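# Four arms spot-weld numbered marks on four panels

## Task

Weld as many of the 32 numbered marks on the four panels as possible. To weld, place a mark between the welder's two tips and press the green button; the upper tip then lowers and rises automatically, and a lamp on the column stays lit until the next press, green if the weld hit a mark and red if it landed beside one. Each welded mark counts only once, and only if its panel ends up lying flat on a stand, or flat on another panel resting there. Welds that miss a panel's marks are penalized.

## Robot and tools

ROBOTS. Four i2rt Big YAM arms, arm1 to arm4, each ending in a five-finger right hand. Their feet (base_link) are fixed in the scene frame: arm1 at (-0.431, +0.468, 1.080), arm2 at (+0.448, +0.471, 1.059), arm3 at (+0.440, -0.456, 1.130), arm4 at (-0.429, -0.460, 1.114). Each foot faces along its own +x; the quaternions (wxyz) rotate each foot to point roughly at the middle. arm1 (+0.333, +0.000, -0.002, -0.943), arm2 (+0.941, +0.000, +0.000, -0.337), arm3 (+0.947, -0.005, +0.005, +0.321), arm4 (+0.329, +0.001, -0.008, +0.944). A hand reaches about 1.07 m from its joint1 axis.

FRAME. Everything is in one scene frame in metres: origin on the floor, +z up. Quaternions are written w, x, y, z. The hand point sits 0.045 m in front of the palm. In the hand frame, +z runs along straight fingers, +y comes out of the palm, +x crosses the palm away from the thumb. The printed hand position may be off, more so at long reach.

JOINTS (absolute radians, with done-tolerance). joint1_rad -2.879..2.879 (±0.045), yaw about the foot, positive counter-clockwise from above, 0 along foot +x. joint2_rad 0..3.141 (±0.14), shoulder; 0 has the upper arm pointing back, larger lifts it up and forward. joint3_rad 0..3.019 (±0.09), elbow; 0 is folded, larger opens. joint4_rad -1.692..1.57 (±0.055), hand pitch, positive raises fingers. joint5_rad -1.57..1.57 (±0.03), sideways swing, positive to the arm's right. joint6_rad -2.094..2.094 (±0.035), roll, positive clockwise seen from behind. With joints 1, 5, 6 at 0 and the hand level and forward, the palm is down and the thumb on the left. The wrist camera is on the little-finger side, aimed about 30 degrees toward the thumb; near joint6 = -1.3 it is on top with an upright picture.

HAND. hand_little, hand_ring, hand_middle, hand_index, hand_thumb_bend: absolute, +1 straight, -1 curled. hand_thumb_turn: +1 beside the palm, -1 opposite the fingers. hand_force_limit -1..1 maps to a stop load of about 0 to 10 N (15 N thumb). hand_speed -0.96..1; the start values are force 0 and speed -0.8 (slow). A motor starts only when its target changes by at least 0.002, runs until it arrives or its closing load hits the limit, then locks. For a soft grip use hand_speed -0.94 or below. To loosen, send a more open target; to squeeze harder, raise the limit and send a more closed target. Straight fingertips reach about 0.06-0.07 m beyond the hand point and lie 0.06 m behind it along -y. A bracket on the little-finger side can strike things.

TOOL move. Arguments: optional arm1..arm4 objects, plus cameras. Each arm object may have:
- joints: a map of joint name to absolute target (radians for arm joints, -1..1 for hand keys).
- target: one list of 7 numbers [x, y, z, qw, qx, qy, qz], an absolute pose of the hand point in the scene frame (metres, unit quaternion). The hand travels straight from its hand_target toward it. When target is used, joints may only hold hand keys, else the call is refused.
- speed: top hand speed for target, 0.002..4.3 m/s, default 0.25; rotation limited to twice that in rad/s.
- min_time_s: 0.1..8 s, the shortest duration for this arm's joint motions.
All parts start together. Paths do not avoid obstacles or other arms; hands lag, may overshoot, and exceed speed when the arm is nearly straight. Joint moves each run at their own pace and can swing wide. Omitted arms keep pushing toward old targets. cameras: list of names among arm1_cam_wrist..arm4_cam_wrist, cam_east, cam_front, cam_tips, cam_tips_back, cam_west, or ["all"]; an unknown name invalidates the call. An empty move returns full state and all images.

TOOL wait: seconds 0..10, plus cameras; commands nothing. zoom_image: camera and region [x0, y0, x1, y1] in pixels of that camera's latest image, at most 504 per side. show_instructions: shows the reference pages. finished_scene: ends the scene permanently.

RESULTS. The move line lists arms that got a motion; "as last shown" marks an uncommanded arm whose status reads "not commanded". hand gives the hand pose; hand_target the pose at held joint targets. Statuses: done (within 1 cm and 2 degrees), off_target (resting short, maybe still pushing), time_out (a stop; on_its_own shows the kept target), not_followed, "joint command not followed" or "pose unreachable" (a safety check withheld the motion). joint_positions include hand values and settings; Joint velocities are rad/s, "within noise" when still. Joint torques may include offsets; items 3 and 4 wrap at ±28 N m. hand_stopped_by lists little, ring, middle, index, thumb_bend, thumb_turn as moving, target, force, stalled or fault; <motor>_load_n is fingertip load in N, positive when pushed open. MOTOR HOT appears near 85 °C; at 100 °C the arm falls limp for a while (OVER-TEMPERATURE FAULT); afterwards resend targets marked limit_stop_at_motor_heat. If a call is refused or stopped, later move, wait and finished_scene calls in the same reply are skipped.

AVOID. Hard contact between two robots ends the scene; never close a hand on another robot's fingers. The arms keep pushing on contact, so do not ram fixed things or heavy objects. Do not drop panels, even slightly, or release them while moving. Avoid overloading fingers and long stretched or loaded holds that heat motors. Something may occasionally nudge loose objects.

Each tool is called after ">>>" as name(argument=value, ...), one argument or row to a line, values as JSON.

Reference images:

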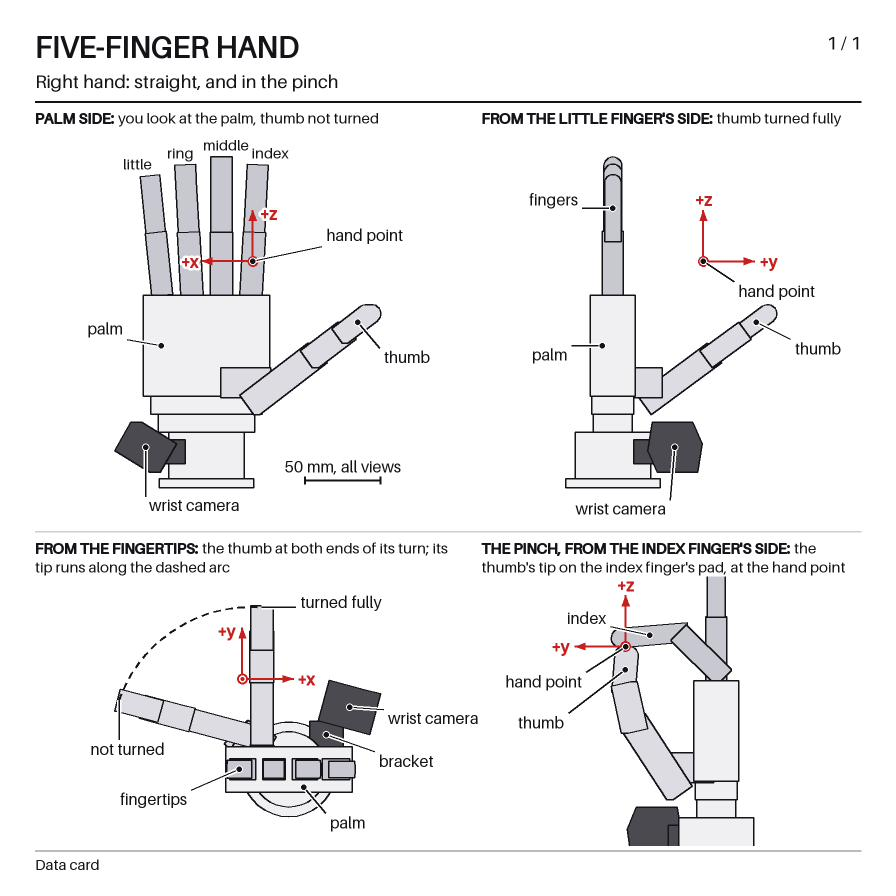

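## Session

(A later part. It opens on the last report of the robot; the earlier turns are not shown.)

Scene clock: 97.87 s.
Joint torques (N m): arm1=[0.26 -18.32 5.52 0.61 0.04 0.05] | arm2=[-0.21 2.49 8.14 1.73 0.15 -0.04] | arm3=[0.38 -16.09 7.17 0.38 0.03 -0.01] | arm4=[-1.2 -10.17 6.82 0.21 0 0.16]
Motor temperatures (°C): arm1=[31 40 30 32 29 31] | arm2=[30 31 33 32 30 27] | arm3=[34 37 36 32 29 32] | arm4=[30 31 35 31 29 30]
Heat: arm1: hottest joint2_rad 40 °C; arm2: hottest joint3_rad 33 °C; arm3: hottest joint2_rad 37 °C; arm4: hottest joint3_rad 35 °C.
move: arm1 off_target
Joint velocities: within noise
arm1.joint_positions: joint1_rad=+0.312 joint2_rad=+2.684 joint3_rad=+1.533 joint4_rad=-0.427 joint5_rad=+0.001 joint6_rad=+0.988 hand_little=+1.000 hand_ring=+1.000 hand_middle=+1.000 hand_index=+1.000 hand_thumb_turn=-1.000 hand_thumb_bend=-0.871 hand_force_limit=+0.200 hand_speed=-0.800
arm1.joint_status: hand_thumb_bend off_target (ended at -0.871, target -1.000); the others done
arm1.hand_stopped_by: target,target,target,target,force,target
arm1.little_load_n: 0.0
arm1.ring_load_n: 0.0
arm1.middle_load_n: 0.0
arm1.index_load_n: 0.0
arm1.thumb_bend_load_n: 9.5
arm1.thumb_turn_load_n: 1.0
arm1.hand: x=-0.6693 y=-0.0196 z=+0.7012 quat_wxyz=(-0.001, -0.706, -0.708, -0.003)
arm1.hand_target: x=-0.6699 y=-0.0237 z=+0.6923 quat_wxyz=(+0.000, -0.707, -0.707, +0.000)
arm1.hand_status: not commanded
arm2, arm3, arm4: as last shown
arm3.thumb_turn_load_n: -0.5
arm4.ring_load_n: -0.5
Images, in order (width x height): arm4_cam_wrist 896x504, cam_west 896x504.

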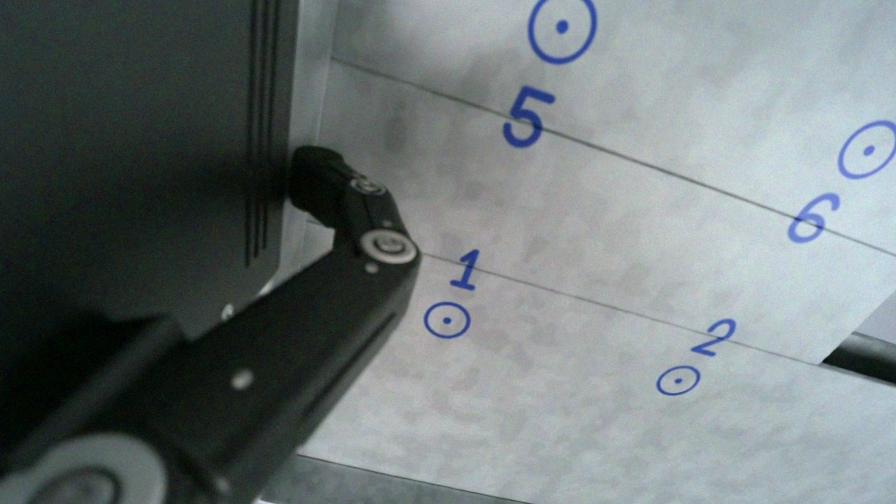

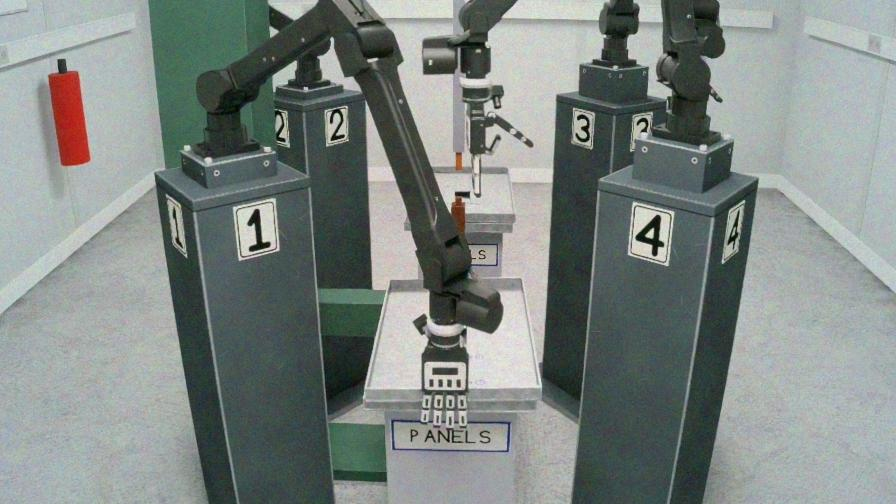

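>>> move(
  arm1={"target": [-0.663, -0.022, 0.778, -0.0567, 0.7048, 0.7048, -0.0567], "speed": 0.08},
  cameras=["cam_west", "cam_tips", "cam_front"],
)

>>> zoom_image(
  camera="cam_west",
  region=[350, 230, 600, 450],
)

Scene clock: 99.97 s.
Joint torques (N m): arm1=[0.67 -20.31 3.7 0.65 0.12 0] | arm2=[-0.09 2.32 8.18 1.72 0.12 -0.05] | arm3=[-0.09 -16.21 7.1 0.31 0.07 -0.01] | arm4=[-1.2 -10.11 6.86 0.24 0 0.15]
Motor temperatures (°C): arm1=[31 40 30 32 29 31] | arm2=[30 31 33 32 30 27] | arm3=[34 37 36 32 29 32] | arm4=[30 31 35 31 29 30]
Heat: arm1: hottest joint2_rad 40 °C; arm2: hottest joint3_rad 33 °C; arm3: hottest joint2_rad 37 °C; arm4: hottest joint3_rad 35 °C.
move: arm1 done
Joint velocities: within noise
arm1.joint_positions: joint1_rad=+0.369 joint2_rad=+2.473 joint3_rad=+1.334 joint4_rad=-0.370 joint5_rad=+0.141 joint6_rad=+1.046 hand_little=+1.000 hand_ring=+1.000 hand_middle=+1.000 hand_index=+1.000 hand_thumb_turn=-1.000 hand_thumb_bend=-0.870 hand_force_limit=+0.200 hand_speed=-0.800
arm1.joint_status: not commanded
arm1.hand_stopped_by: target,target,target,target,force,target
arm1.little_load_n: 0.0
arm1.ring_load_n: 0.0
arm1.middle_load_n: 0.0
arm1.index_load_n: 0.5
arm1.thumb_bend_load_n: 10.5
arm1.thumb_turn_load_n: 1.5
arm1.hand: x=-0.6632 y=-0.0154 z=+0.7707 quat_wxyz=(+0.059, -0.706, -0.704, +0.048)
arm1.hand_target: x=-0.6629 y=-0.0219 z=+0.7779 quat_wxyz=(+0.057, -0.705, -0.705, +0.057)
arm1.hand_status: done (0.010 m and 1.0 deg from the pose sent, 0.077 m and 9.5 deg at the start)
arm2, arm3, arm4: as last shown
arm2.thumb_turn_load_n: -0.5
arm3.ring_load_n: 0.5
arm3.index_load_n: -0.5
arm3.thumb_turn_load_n: 0.0
arm4.ring_load_n: 0.0
arm4.thumb_turn_load_n: -0.5
pictures: cam_front, cam_tips, cam_west
Images, in order (width x height): cam_front 896x504, cam_tips 896x504, cam_west 896x504.

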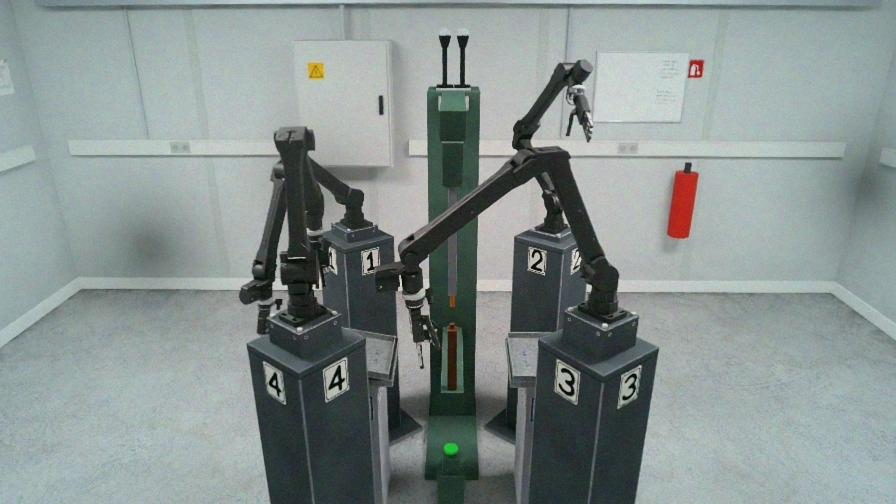

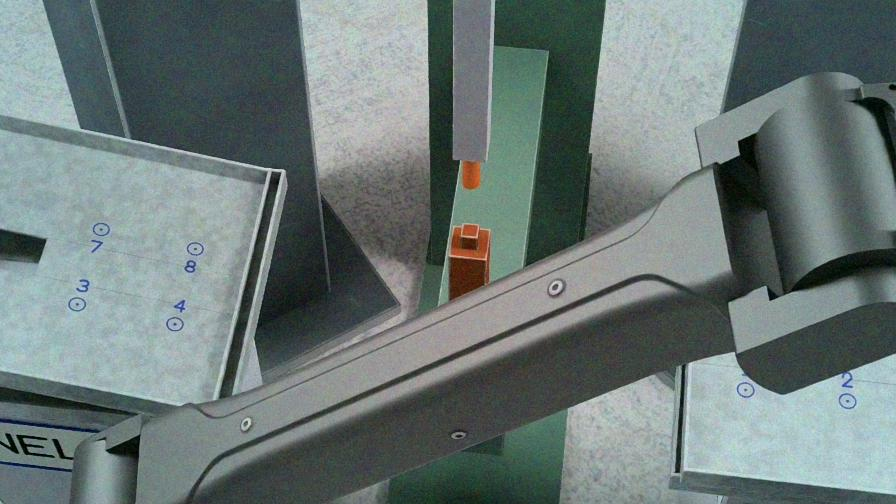

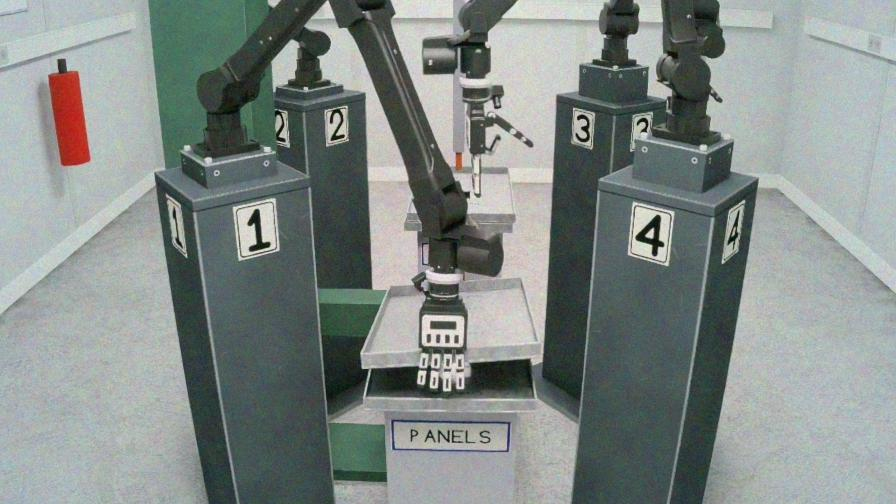

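Scaled by 2.016.

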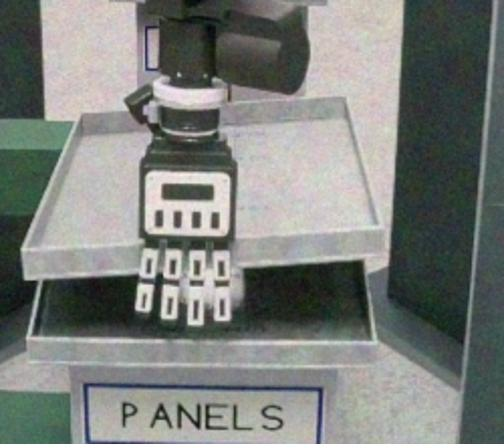

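>>> move(
  arm4={"target": [-0.493, -0.058, 0.88, 0, 0.9968, 0, -0.0802], "speed": 0.25},
  cameras=["arm1_cam_wrist", "cam_west"],
)

Scene clock: 101.77 s.
Joint torques (N m): arm1=[0.56 -20.25 3.69 0.65 0.13 0] | arm2=[-0.26 2.32 8.14 1.73 0.14 -0.04] | arm3=[0.67 -16.79 7.27 0.51 0.08 0.03] | arm4=[-1.44 -13.04 4.62 0.08 -0.28 -0.13]
Motor temperatures (°C): arm1=[31 40 30 32 29 31] | arm2=[30 31 33 32 30 27] | arm3=[34 38 36 32 29 32] | arm4=[30 31 35 31 29 30]
Heat: arm1: hottest joint2_rad 40 °C; arm2: hottest joint3_rad 33 °C; arm3: hottest joint2_rad 38 °C; arm4: hottest joint3_rad 35 °C.
move: arm4 off_target
Joint velocities: within noise
arm1, arm2, arm3: as last shown
arm1.index_load_n: 0.0
arm1.thumb_turn_load_n: 1.0
arm2.thumb_turn_load_n: 0.0
arm3.ring_load_n: 0.0
arm3.index_load_n: 0.0
arm4.joint_positions: joint1_rad=-0.884 joint2_rad=+2.294 joint3_rad=+1.071 joint4_rad=-0.405 joint5_rad=-0.161 joint6_rad=+0.020 hand_little=-1.000 hand_ring=+1.000 hand_middle=+1.000 hand_index=+1.000 hand_thumb_turn=-1.000 hand_thumb_bend=+1.000 hand_force_limit=+0.000 hand_speed=+0.000
arm4.joint_status: not commanded
arm4.hand_stopped_by: target,target,target,target,target,target
arm4.little_load_n: 0.0
arm4.ring_load_n: -0.5
arm4.middle_load_n: 0.0
arm4.index_load_n: 0.0
arm4.thumb_bend_load_n: 0.0
arm4.thumb_turn_load_n: 0.0
arm4.hand: x=-0.4968 y=-0.0774 z=+0.8742 quat_wxyz=(+0.021, +0.997, -0.004, -0.078)
arm4.hand_target: x=-0.4929 y=-0.0582 z=+0.8804 quat_wxyz=(+0.000, +0.997, +0.000, -0.080)
arm4.hand_status: off_target (0.021 m and 2.4 deg from the pose sent, 0.200 m and 9.4 deg at the start)
Images, in order (width x height): arm1_cam_wrist 896x504, cam_west 896x504.

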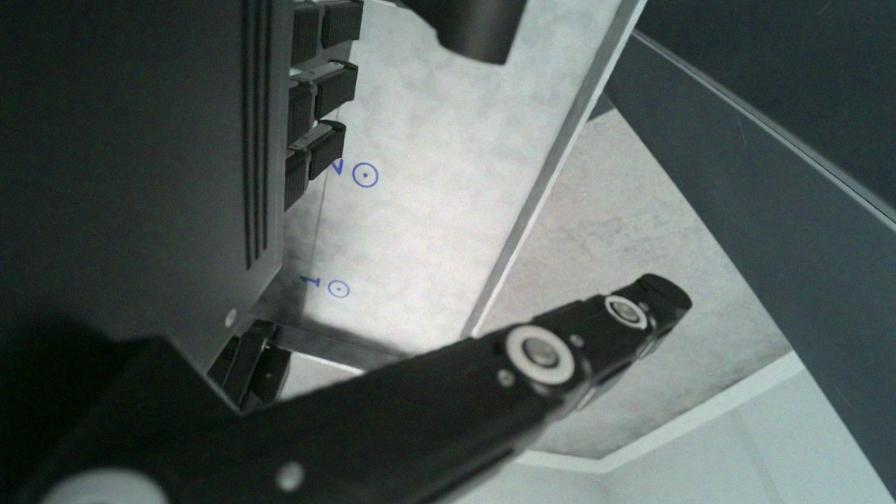

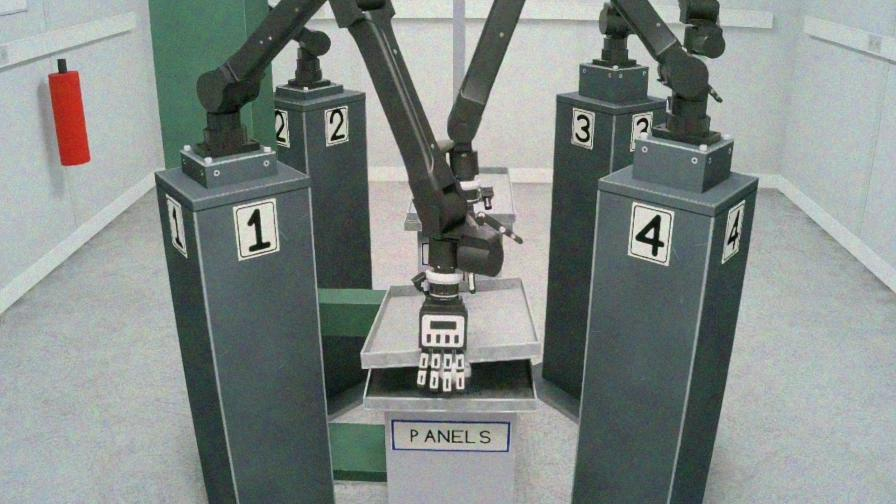

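>>> move(
  arm4={"target": [-0.474, -0.023, 0.834, 0, 0.9968, 0, -0.0802], "speed": 0.15},
  cameras=["arm1_cam_wrist", "cam_tips", "cam_front"],
)

>>> zoom_image(
  camera="cam_tips",
  region=[0, 80, 300, 380],
)

Scene clock: 105.63 s.
Joint torques (N m): arm1=[0.67 -20.25 3.69 0.64 0.12 0] | arm2=[-0.5 2.32 8.1 1.76 0.14 -0.05] | arm3=[-0.03 -15.68 7.06 0.25 0.04 0.03] | arm4=[-0.73 -13.8 4.71 -0.28 -0.23 -0.09]
Motor temperatures (°C): arm1=[31 40 30 31 29 31] | arm2=[30 31 33 32 30 27] | arm3=[34 38 36 32 29 32] | arm4=[30 32 35 31 29 30]
Heat: arm1: hottest joint2_rad 40 °C; arm2: hottest joint3_rad 33 °C; arm3: hottest joint2_rad 38 °C; arm4: hottest joint3_rad 35 °C.
move: arm4 off_target
Joint velocities: within noise
arm1, arm2, arm3: as last shown
arm1.index_load_n: 0.5
arm1.thumb_turn_load_n: 1.5
arm3.index_load_n: 0.5
arm4.joint_positions: joint1_rad=-0.925 joint2_rad=+2.436 joint3_rad=+1.228 joint4_rad=-0.405 joint5_rad=-0.161 joint6_rad=-0.019 hand_little=-1.000 hand_ring=+1.000 hand_middle=+1.000 hand_index=+1.000 hand_thumb_turn=-1.000 hand_thumb_bend=+1.000 hand_force_limit=+0.000 hand_speed=+0.000
arm4.joint_status: not commanded
arm4.hand_stopped_by: target,target,target,target,target,target
arm4.little_load_n: 0.0
arm4.ring_load_n: 0.0
arm4.middle_load_n: 0.0
arm4.index_load_n: 0.0
arm4.thumb_bend_load_n: 0.0
arm4.thumb_turn_load_n: 0.0
arm4.hand: x=-0.4781 y=-0.0358 z=+0.8304 quat_wxyz=(+0.011, +0.997, -0.004, -0.080)
arm4.hand_target: x=-0.4739 y=-0.0233 z=+0.8341 quat_wxyz=(+0.000, +0.997, +0.000, -0.080)
arm4.hand_status: off_target (0.014 m and 1.3 deg from the pose sent, 0.071 m and 2.4 deg at the start)
pictures: arm1_cam_wrist, cam_front, cam_tips
Images, in order (width x height): arm1_cam_wrist 896x504, cam_front 896x504, cam_tips 896x504.

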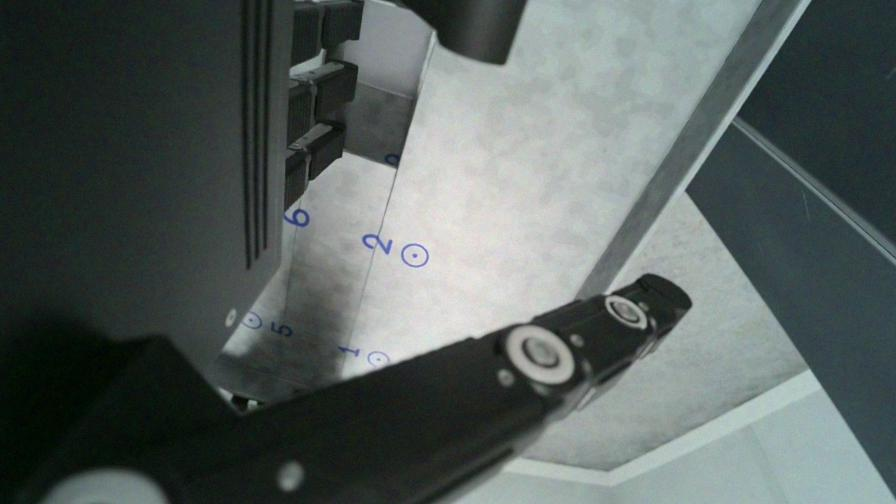

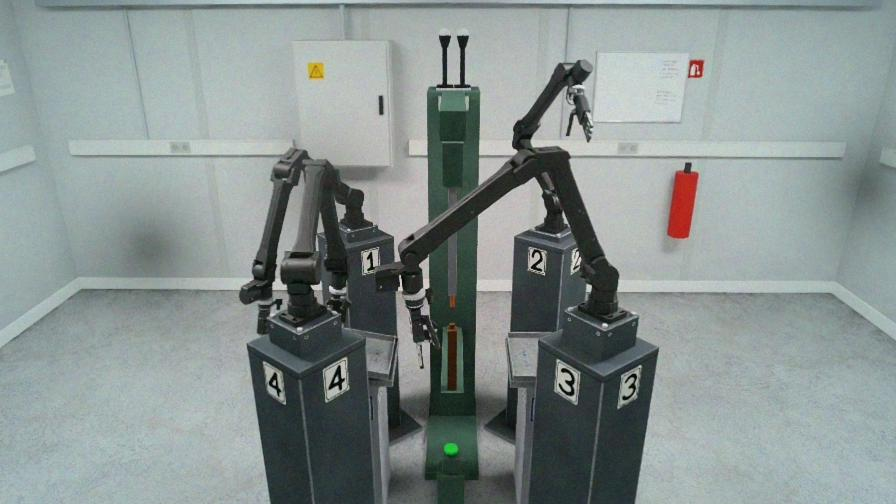

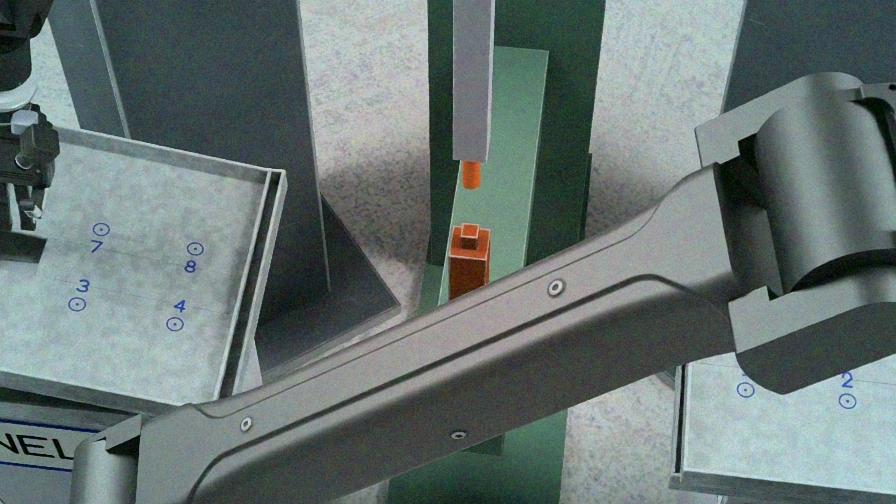

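Scaled by 1.680.

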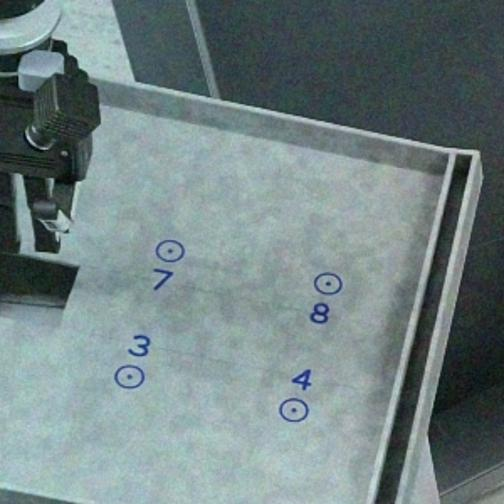

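>>> zoom_image(
  camera="arm1_cam_wrist",
  region=[240, 0, 520, 280],
)

Scaled by 1.800.

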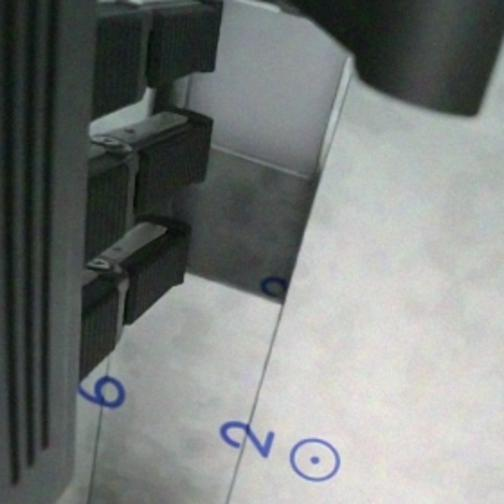

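>>> move(
  arm4={"target": [-0.478, -0.0235, 0.807, 0, 0.9968, 0, -0.0802], "speed": 0.12},
  cameras=["arm1_cam_wrist", "cam_tips"],
)

>>> zoom_image(
  camera="arm1_cam_wrist",
  region=[240, 0, 520, 280],
)

>>> zoom_image(
  camera="cam_tips",
  region=[0, 150, 150, 300],
)

Scene clock: 107.30 s.
Joint torques (N m): arm1=[0.67 -20.37 3.7 0.69 0.12 0] | arm2=[-0.5 2.08 8.13 1.8 0.12 -0.06] | arm3=[-0.09 -16.38 7.15 0.23 -0.04 0.06] | arm4=[-0.38 -13.57 4.52 0.1 -0.25 -0.03]
Motor temperatures (°C): arm1=[31 40 30 31 29 31] | arm2=[30 31 33 32 30 27] | arm3=[34 38 37 32 29 32] | arm4=[30 32 35 31 29 30]
Heat: arm1: hottest joint2_rad 40 °C; arm2: hottest joint3_rad 33 °C; arm3: hottest joint2_rad 38 °C; arm4: hottest joint3_rad 35 °C.
move: arm4 off_target
Joint velocities: within noise
arm1, arm3: as last shown
arm2.joint_positions: joint1_rad=-0.413 joint2_rad=+0.614 joint3_rad=+1.410 joint4_rad=-1.513 joint5_rad=+0.233 joint6_rad=-1.260 hand_little=+1.000 hand_ring=+1.000 hand_middle=+1.000 hand_index=+1.000 hand_thumb_turn=+1.000 hand_thumb_bend=+1.000 hand_force_limit=+0.000 hand_speed=-0.800
arm2.joint_status: not commanded
arm2.hand_stopped_by: target,target,target,target,target,target
arm2.little_load_n: 0.0
arm2.ring_load_n: 0.0
arm2.middle_load_n: 0.0
arm2.index_load_n: 0.0
arm2.thumb_bend_load_n: 0.0
arm2.thumb_turn_load_n: 0.0
arm2.hand: x=+0.4459 y=+0.2709 z=+1.5344 quat_wxyz=(+0.256, +0.656, -0.623, +0.339)
arm2.hand_target: x=+0.4459 y=+0.2710 z=+1.5429 quat_wxyz=(+0.260, +0.652, -0.621, +0.348)
arm2.hand_status: not commanded
arm3.ring_load_n: 0.5
arm3.index_load_n: 0.0
arm4.joint_positions: joint1_rad=-0.925 joint2_rad=+2.496 joint3_rad=+1.255 joint4_rad=-0.379 joint5_rad=-0.162 joint6_rad=-0.020 hand_little=-1.000 hand_ring=+1.000 hand_middle=+1.000 hand_index=+1.000 hand_thumb_turn=-1.000 hand_thumb_bend=+1.000 hand_force_limit=+0.000 hand_speed=+0.000
arm4.joint_status: not commanded
arm4.hand_stopped_by: target,target,target,target,target,target
arm4.little_load_n: 0.0
arm4.ring_load_n: 0.0
arm4.middle_load_n: 0.0
arm4.index_load_n: 0.0
arm4.thumb_bend_load_n: 0.0
arm4.thumb_turn_load_n: 0.0
arm4.hand: x=-0.4782 y=-0.0380 z=+0.8062 quat_wxyz=(+0.014, +0.997, -0.004, -0.080)
arm4.hand_target: x=-0.4779 y=-0.0235 z=+0.8074 quat_wxyz=(+0.000, +0.997, +0.000, -0.080)
arm4.hand_status: off_target (0.015 m and 1.7 deg from the pose sent, 0.026 m and 1.3 deg at the start)
Images, in order (width x height): arm1_cam_wrist 896x504, cam_tips 896x504.

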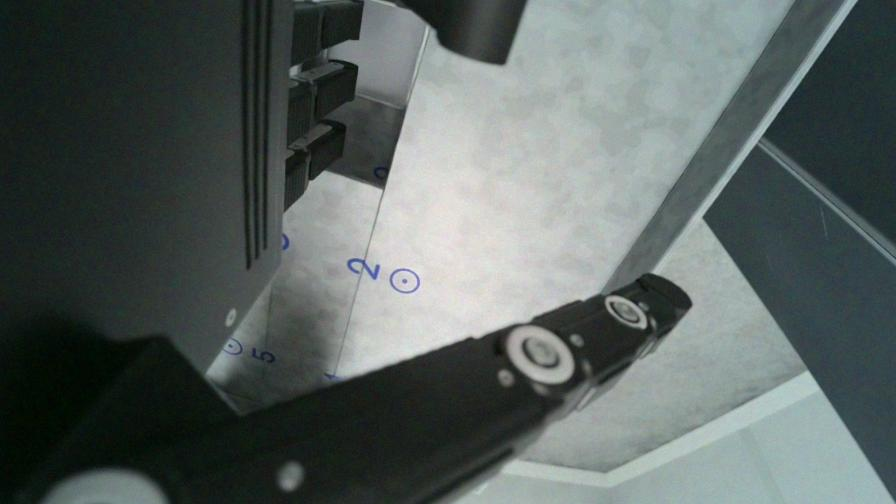

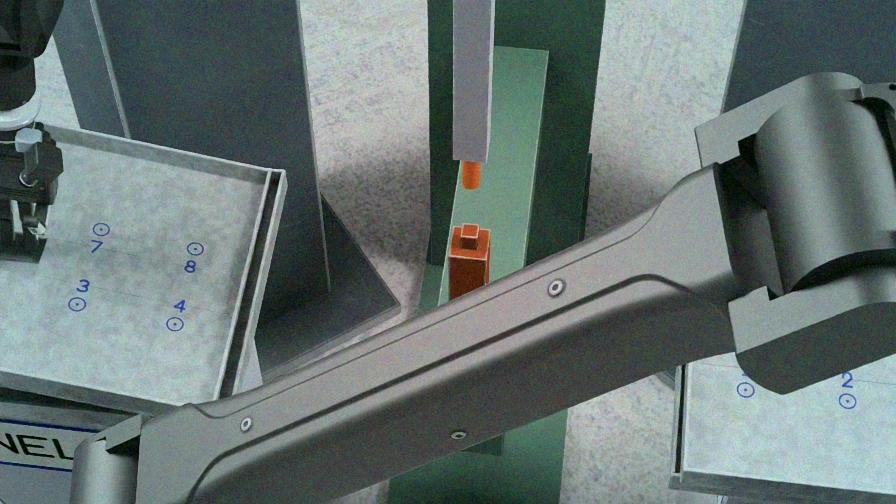

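Scaled by 1.800.

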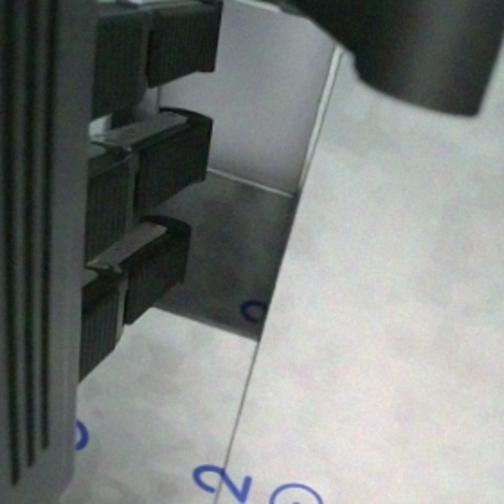

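Scaled by 3.360.

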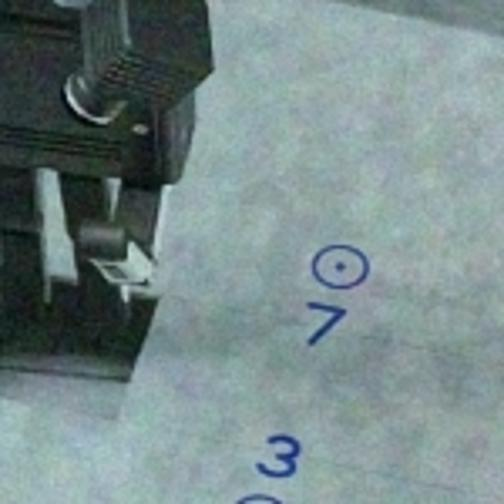

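>>> move(
  arm4={"target": [-0.4855, -0.0215, 0.767, 0, 0.9968, 0, -0.0802], "speed": 0.1},
  cameras=["arm1_cam_wrist", "cam_tips"],
)

>>> zoom_image(
  camera="arm1_cam_wrist",
  region=[240, 0, 520, 280],
)

>>> zoom_image(
  camera="cam_tips",
  region=[0, 150, 150, 300],
)

Scene clock: 108.97 s.
Joint torques (N m): arm1=[0.67 -20.37 3.69 0.66 0.13 0.01] | arm2=[-0.67 2.08 8.12 1.73 0.13 -0.04] | arm3=[0.38 -16.79 7.06 0.42 0.06 0] | arm4=[0.62 -13.98 4.04 0.13 -0.16 0.13]
Motor temperatures (°C): arm1=[31 40 30 31 29 31] | arm2=[30 31 33 32 30 27] | arm3=[34 38 37 32 29 32] | arm4=[30 32 35 31 29 30]
Heat: arm1: hottest joint2_rad 40 °C; arm2: hottest joint3_rad 33 °C; arm3: hottest joint2_rad 38 °C; arm4: hottest joint3_rad 35 °C.
move: arm4 off_target
Joint velocities: within noise
arm1, arm2: as last shown
arm1.index_load_n: 0.0
arm3.joint_positions: joint1_rad=+2.682 joint2_rad=+1.992 joint3_rad=+1.378 joint4_rad=-1.006 joint5_rad=+0.001 joint6_rad=-0.008 hand_little=-1.000 hand_ring=-1.000 hand_middle=-1.000 hand_index=+1.000 hand_thumb_turn=+1.000 hand_thumb_bend=+1.000 hand_force_limit=+0.000 hand_speed=+0.000
arm3.joint_status: not commanded
arm3.hand_stopped_by: target,target,target,target,target,target
arm3.little_load_n: 0.0
arm3.ring_load_n: 0.0
arm3.middle_load_n: 0.0
arm3.index_load_n: 0.0
arm3.thumb_bend_load_n: 0.0
arm3.thumb_turn_load_n: 0.0
arm3.hand: x=-0.0232 y=-0.5778 z=+1.0980 quat_wxyz=(+0.016, +0.632, +0.775, +0.013)
arm3.hand_target: x=-0.0372 y=-0.5840 z=+1.1102 quat_wxyz=(+0.001, +0.633, +0.774, -0.007)
arm3.hand_status: not commanded
arm4.joint_positions: joint1_rad=-0.920 joint2_rad=+2.598 joint3_rad=+1.316 joint4_rad=-0.336 joint5_rad=-0.164 joint6_rad=-0.019 hand_little=-1.000 hand_ring=+1.000 hand_middle=+1.000 hand_index=+1.000 hand_thumb_turn=-1.000 hand_thumb_bend=+1.000 hand_force_limit=+0.000 hand_speed=+0.000
arm4.joint_status: not commanded
arm4.hand_stopped_by: target,target,target,target,target,target
arm4.little_load_n: 0.0
arm4.ring_load_n: 0.0
arm4.middle_load_n: 0.0
arm4.index_load_n: 0.0
arm4.thumb_bend_load_n: 0.0
arm4.thumb_turn_load_n: 0.0
arm4.hand: x=-0.4805 y=-0.0361 z=+0.7658 quat_wxyz=(+0.013, +0.997, -0.002, -0.081)
arm4.hand_target: x=-0.4855 y=-0.0217 z=+0.7674 quat_wxyz=(+0.000, +0.997, +0.000, -0.080)
arm4.hand_status: off_target (0.015 m and 1.5 deg from the pose sent, 0.043 m and 1.7 deg at the start)
Images, in order (width x height): arm1_cam_wrist 896x504, cam_tips 896x504.

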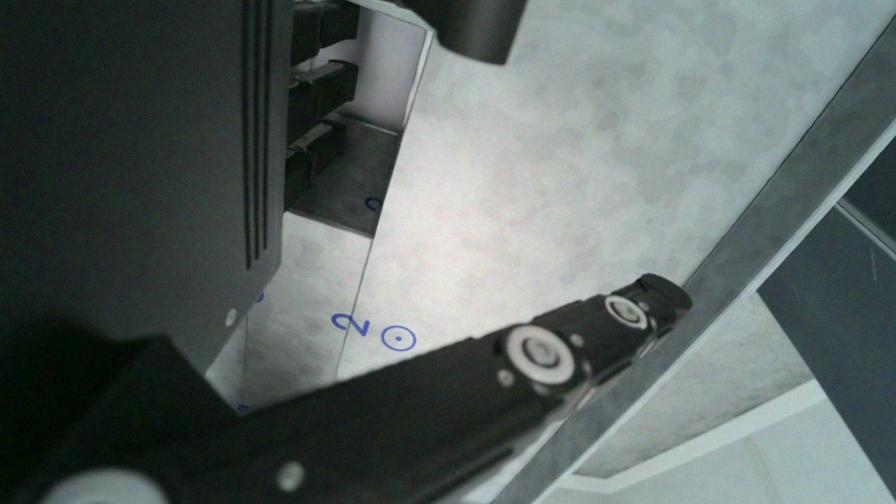

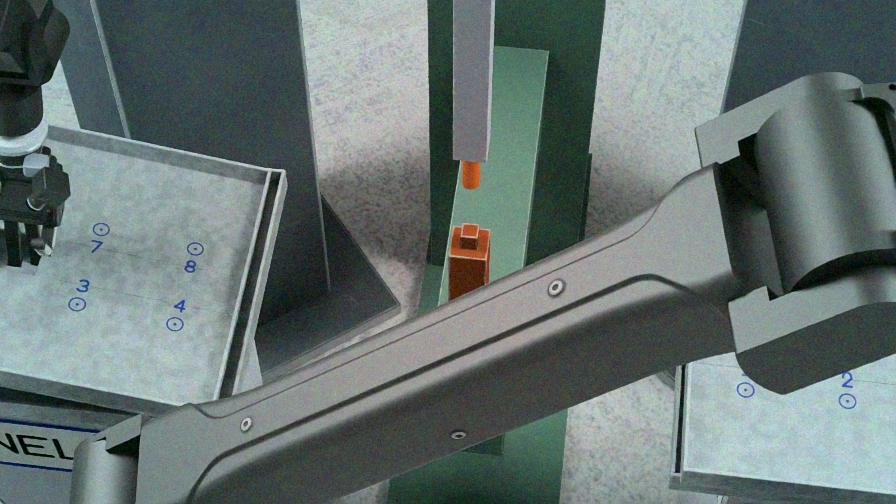

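Scaled by 1.800.

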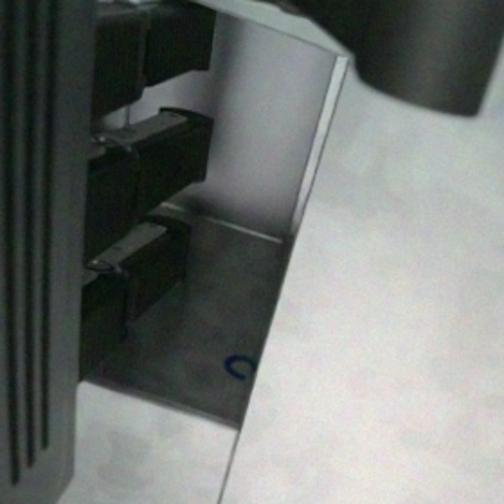

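Scaled by 3.360.

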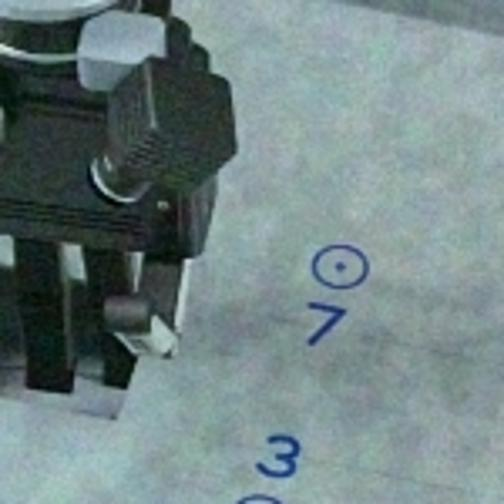

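>>> move(
  arm4={"target": [-0.505, -0.0215, 0.817, 0, 0.9968, 0, -0.0802], "speed": 0.25},
)

>>> move(
  arm4={"target": [-0.483, -0.0215, 0.787, 0, 0.9968, 0, -0.0802], "speed": 0.15},
  cameras=["arm1_cam_wrist", "cam_tips"],
)

>>> zoom_image(
  camera="cam_tips",
  region=[0, 150, 150, 300],
)

Scene clock: 112.57 s.
Joint torques (N m): arm1=[0.73 -20.37 3.71 0.64 0.12 0] | arm2=[-0.32 2.49 8.23 1.74 0.12 -0.06] | arm3=[-0.15 -15.91 7.06 0.42 0.01 0.02] | arm4=[-0.03 -14.33 2.85 -0.32 -0.16 0.17]
Motor temperatures (°C): arm1=[31 40 30 31 29 31] | arm2=[30 31 33 32 30 27] | arm3=[34 38 37 32 29 32] | arm4=[30 32 34 31 29 30]
Heat: arm1: hottest joint2_rad 40 °C; arm2: hottest joint3_rad 33 °C; arm3: hottest joint2_rad 38 °C; arm4: hottest joint3_rad 34 °C.
move: arm4 done
Joint velocities: within noise
arm1, arm2, arm3: as last shown
arm2.index_load_n: 0.5
arm4.joint_positions: joint1_rad=-0.875 joint2_rad=+2.483 joint3_rad=+1.270 joint4_rad=-0.371 joint5_rad=-0.164 joint6_rad=+0.017 hand_little=-1.000 hand_ring=+1.000 hand_middle=+1.000 hand_index=+1.000 hand_thumb_turn=-1.000 hand_thumb_bend=+1.000 hand_force_limit=+0.000 hand_speed=+0.000
arm4.joint_status: not commanded
arm4.hand_stopped_by: target,target,target,target,target,target
arm4.little_load_n: 0.0
arm4.ring_load_n: 0.0
arm4.middle_load_n: 0.0
arm4.index_load_n: 0.0
arm4.thumb_bend_load_n: 0.0
arm4.thumb_turn_load_n: 0.0
arm4.hand: x=-0.5019 y=-0.0228 z=+0.8126 quat_wxyz=(+0.000, +0.997, +0.004, -0.080)
arm4.hand_target: x=-0.5050 y=-0.0216 z=+0.8169 quat_wxyz=(+0.000, +0.997, +0.000, -0.080)
arm4.hand_status: done (0.006 m and 0.5 deg from the pose sent, 0.059 m and 1.5 deg at the start)
pictures: none

Scene clock: 113.67 s.
Joint torques (N m): arm1=[0.67 -20.25 3.92 0.62 0.07 -0.02] | arm2=[-0.32 2.32 8.18 1.73 0.14 -0.06] | arm3=[0.5 -16.03 7.09 0.42 0.06 -0.01] | arm4=[-0.56 -13.33 4.21 0.09 -0.17 -0.1]
Motor temperatures (°C): arm1=[31 40 30 31 29 31] | arm2=[30 31 33 32 30 27] | arm3=[34 38 37 32 29 32] | arm4=[30 32 34 31 29 30]
Heat: arm1: hottest joint2_rad 40 °C; arm2: hottest joint3_rad 33 °C; arm3: hottest joint2_rad 38 °C; arm4: hottest joint3_rad 34 °C.
move: arm4 off_target
Joint velocities: within noise
arm1, arm2, arm3: as last shown
arm1.joint_positions: joint1_rad=+0.369 joint2_rad=+2.474 joint3_rad=+1.331 joint4_rad=-0.368 joint5_rad=+0.143 joint6_rad=+1.048 hand_little=+1.000 hand_ring=+1.000 hand_middle=+1.000 hand_index=+1.000 hand_thumb_turn=-1.000 hand_thumb_bend=-0.870 hand_force_limit=+0.200 hand_speed=-0.800
arm1.hand: x=-0.6626 y=-0.0138 z=+0.7699 quat_wxyz=(+0.059, -0.706, -0.704, +0.047)
arm1.hand_target: x=-0.6630 y=-0.0220 z=+0.7780 quat_wxyz=(+0.057, -0.705, -0.705, +0.057)
arm2.index_load_n: 0.0
arm3.ring_load_n: 0.5
arm4.joint_positions: joint1_rad=-0.908 joint2_rad=+2.542 joint3_rad=+1.289 joint4_rad=-0.357 joint5_rad=-0.164 joint6_rad=+0.000 hand_little=-1.000 hand_ring=+1.000 hand_middle=+1.000 hand_index=+1.000 hand_thumb_turn=-1.000 hand_thumb_bend=+1.000 hand_force_limit=+0.000 hand_speed=+0.000
arm4.joint_status: not commanded
arm4.hand_stopped_by: target,target,target,target,target,target
arm4.little_load_n: 0.0
arm4.ring_load_n: 0.0
arm4.middle_load_n: 0.0
arm4.index_load_n: 0.0
arm4.thumb_bend_load_n: 0.0
arm4.thumb_turn_load_n: 0.0
arm4.hand: x=-0.4867 y=-0.0320 z=+0.7886 quat_wxyz=(+0.010, +0.997, -0.004, -0.080)
arm4.hand_target: x=-0.4830 y=-0.0216 z=+0.7872 quat_wxyz=(+0.000, +0.997, +0.000, -0.080)
arm4.hand_status: off_target (0.011 m and 1.3 deg from the pose sent, 0.032 m and 0.5 deg at the start)
Images, in order (width x height): arm1_cam_wrist 896x504, cam_tips 896x504.

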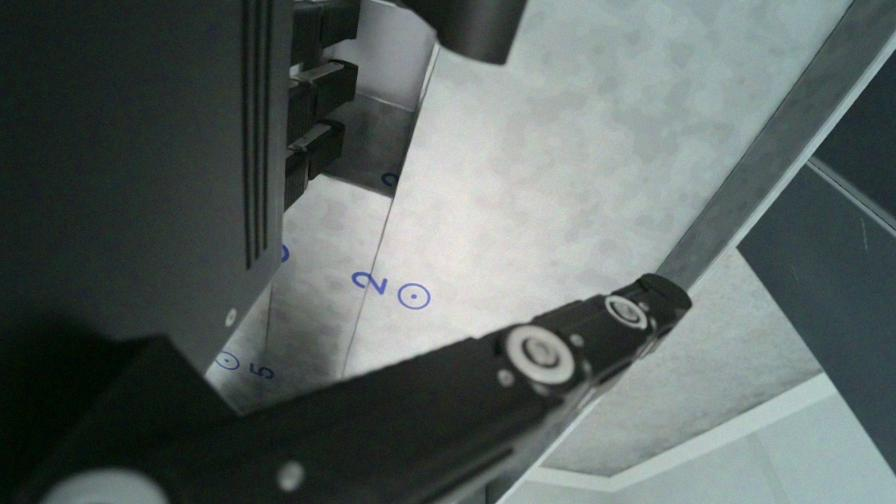

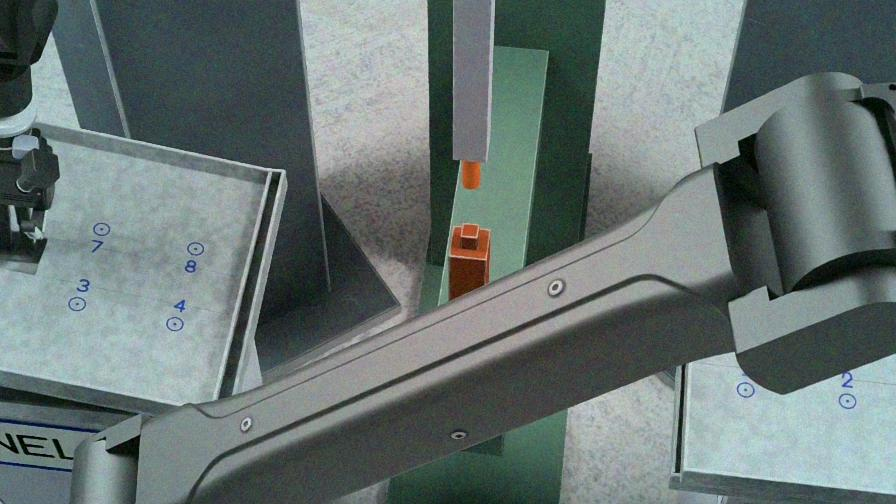

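Scaled by 3.360.

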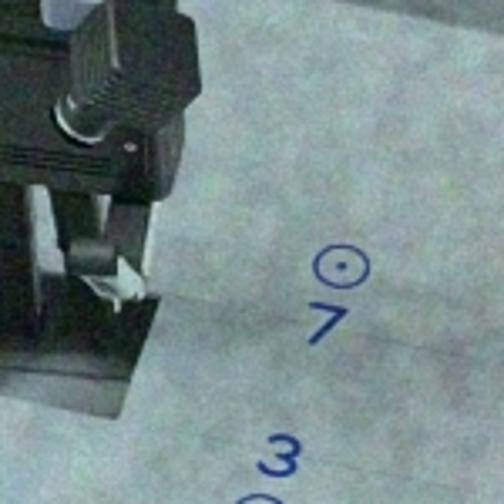

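>>> move(
  arm4={"target": [-0.491, -0.0215, 0.739, 0, 0.9968, 0, -0.0802], "speed": 0.1},
  cameras=["arm1_cam_wrist", "cam_tips"],
)

>>> zoom_image(
  camera="cam_tips",
  region=[0, 150, 150, 300],
)

>>> zoom_image(
  camera="arm1_cam_wrist",
  region=[240, 0, 520, 280],
)

Scene clock: 114.93 s.
Joint torques (N m): arm1=[0.56 -20.31 3.93 0.62 0.08 -0.02] | arm2=[-0.32 2.26 8.1 1.73 0.14 -0.05] | arm3=[0.21 -16.56 7.21 0.28 0.03 -0.05] | arm4=[0.44 -14.33 3.67 0.16 -0.19 0.06]
Motor temperatures (°C): arm1=[31 40 30 31 29 31] | arm2=[30 31 33 32 30 27] | arm3=[34 38 37 32 29 32] | arm4=[30 32 34 31 29 30]
Heat: arm1: hottest joint2_rad 40 °C; arm2: hottest joint3_rad 33 °C; arm3: hottest joint2_rad 38 °C; arm4: hottest joint3_rad 34 °C.
move: arm4 off_target
Joint velocities: within noise
arm1, arm2, arm3: as last shown
arm1.thumb_turn_load_n: 1.0
arm1.hand: x=-0.6626 y=-0.0138 z=+0.7699 quat_wxyz=(+0.059, -0.707, -0.704, +0.047)
arm3.ring_load_n: 0.0
arm3.middle_load_n: 0.5
arm4.joint_positions: joint1_rad=-0.908 joint2_rad=+2.669 joint3_rad=+1.361 joint4_rad=-0.309 joint5_rad=-0.164 joint6_rad=-0.001 hand_little=-1.000 hand_ring=+1.000 hand_middle=+1.000 hand_index=+1.000 hand_thumb_turn=-1.000 hand_thumb_bend=+1.000 hand_force_limit=+0.000 hand_speed=+0.000
arm4.joint_status: not commanded
arm4.hand_stopped_by: target,target,target,target,target,target
arm4.little_load_n: 0.0
arm4.ring_load_n: 0.0
arm4.middle_load_n: 0.0
arm4.index_load_n: 0.0
arm4.thumb_bend_load_n: 0.0
arm4.thumb_turn_load_n: 0.0
arm4.hand: x=-0.4866 y=-0.0366 z=+0.7370 quat_wxyz=(+0.015, +0.997, -0.005, -0.080)
arm4.hand_target: x=-0.4910 y=-0.0215 z=+0.7394 quat_wxyz=(+0.000, +0.997, +0.000, -0.080)
arm4.hand_status: off_target (0.016 m and 1.8 deg from the pose sent, 0.051 m and 1.3 deg at the start)
Images, in order (width x height): arm1_cam_wrist 896x504, cam_tips 896x504.

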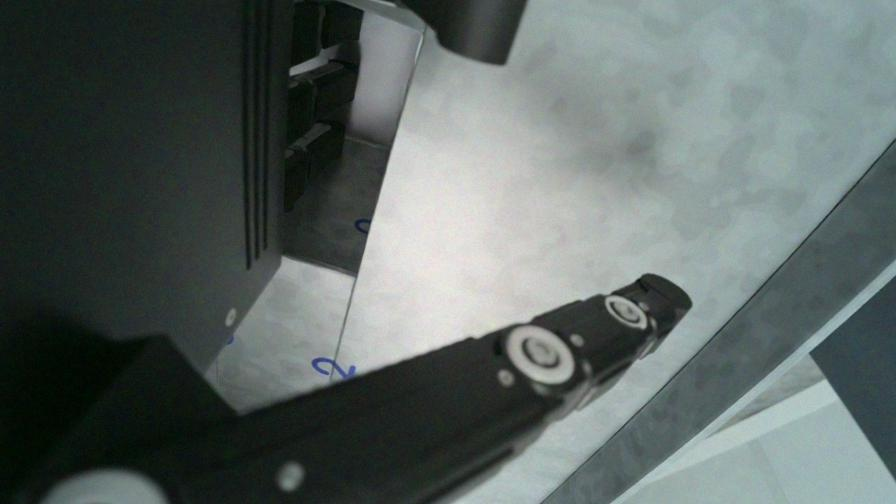

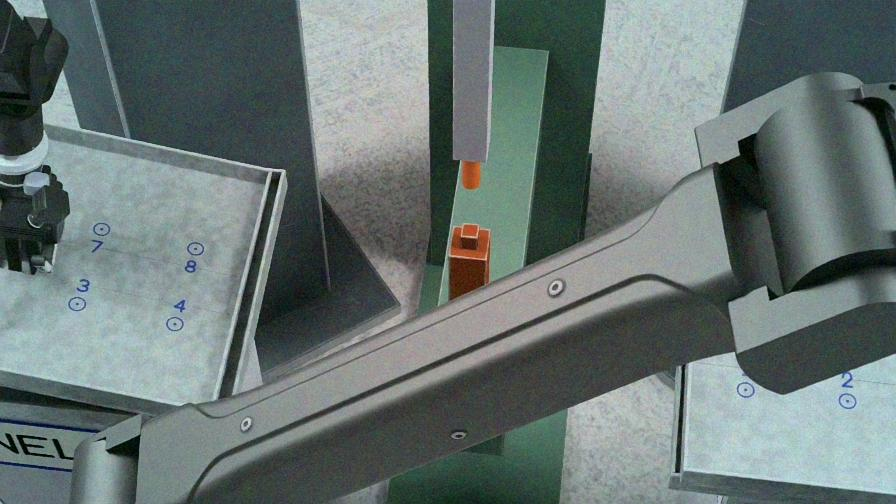

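Scaled by 3.360.

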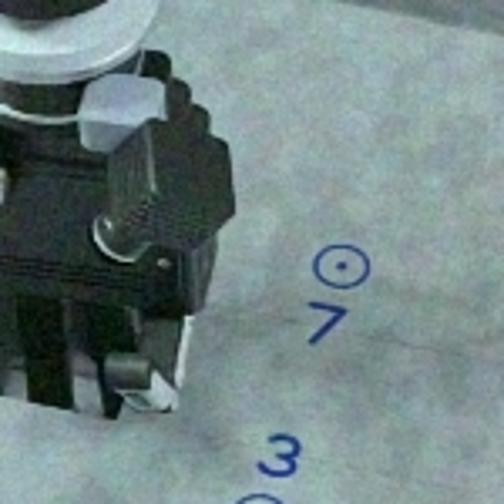

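Scaled by 1.800.

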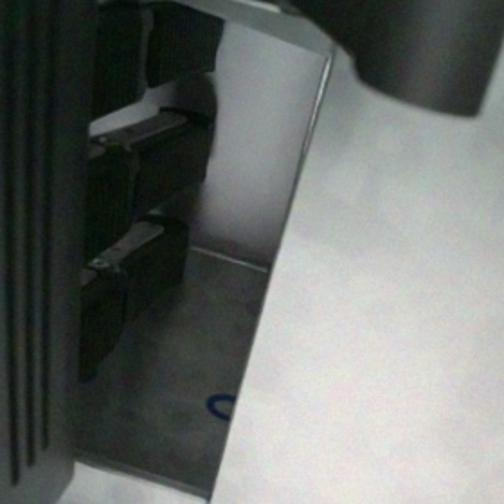

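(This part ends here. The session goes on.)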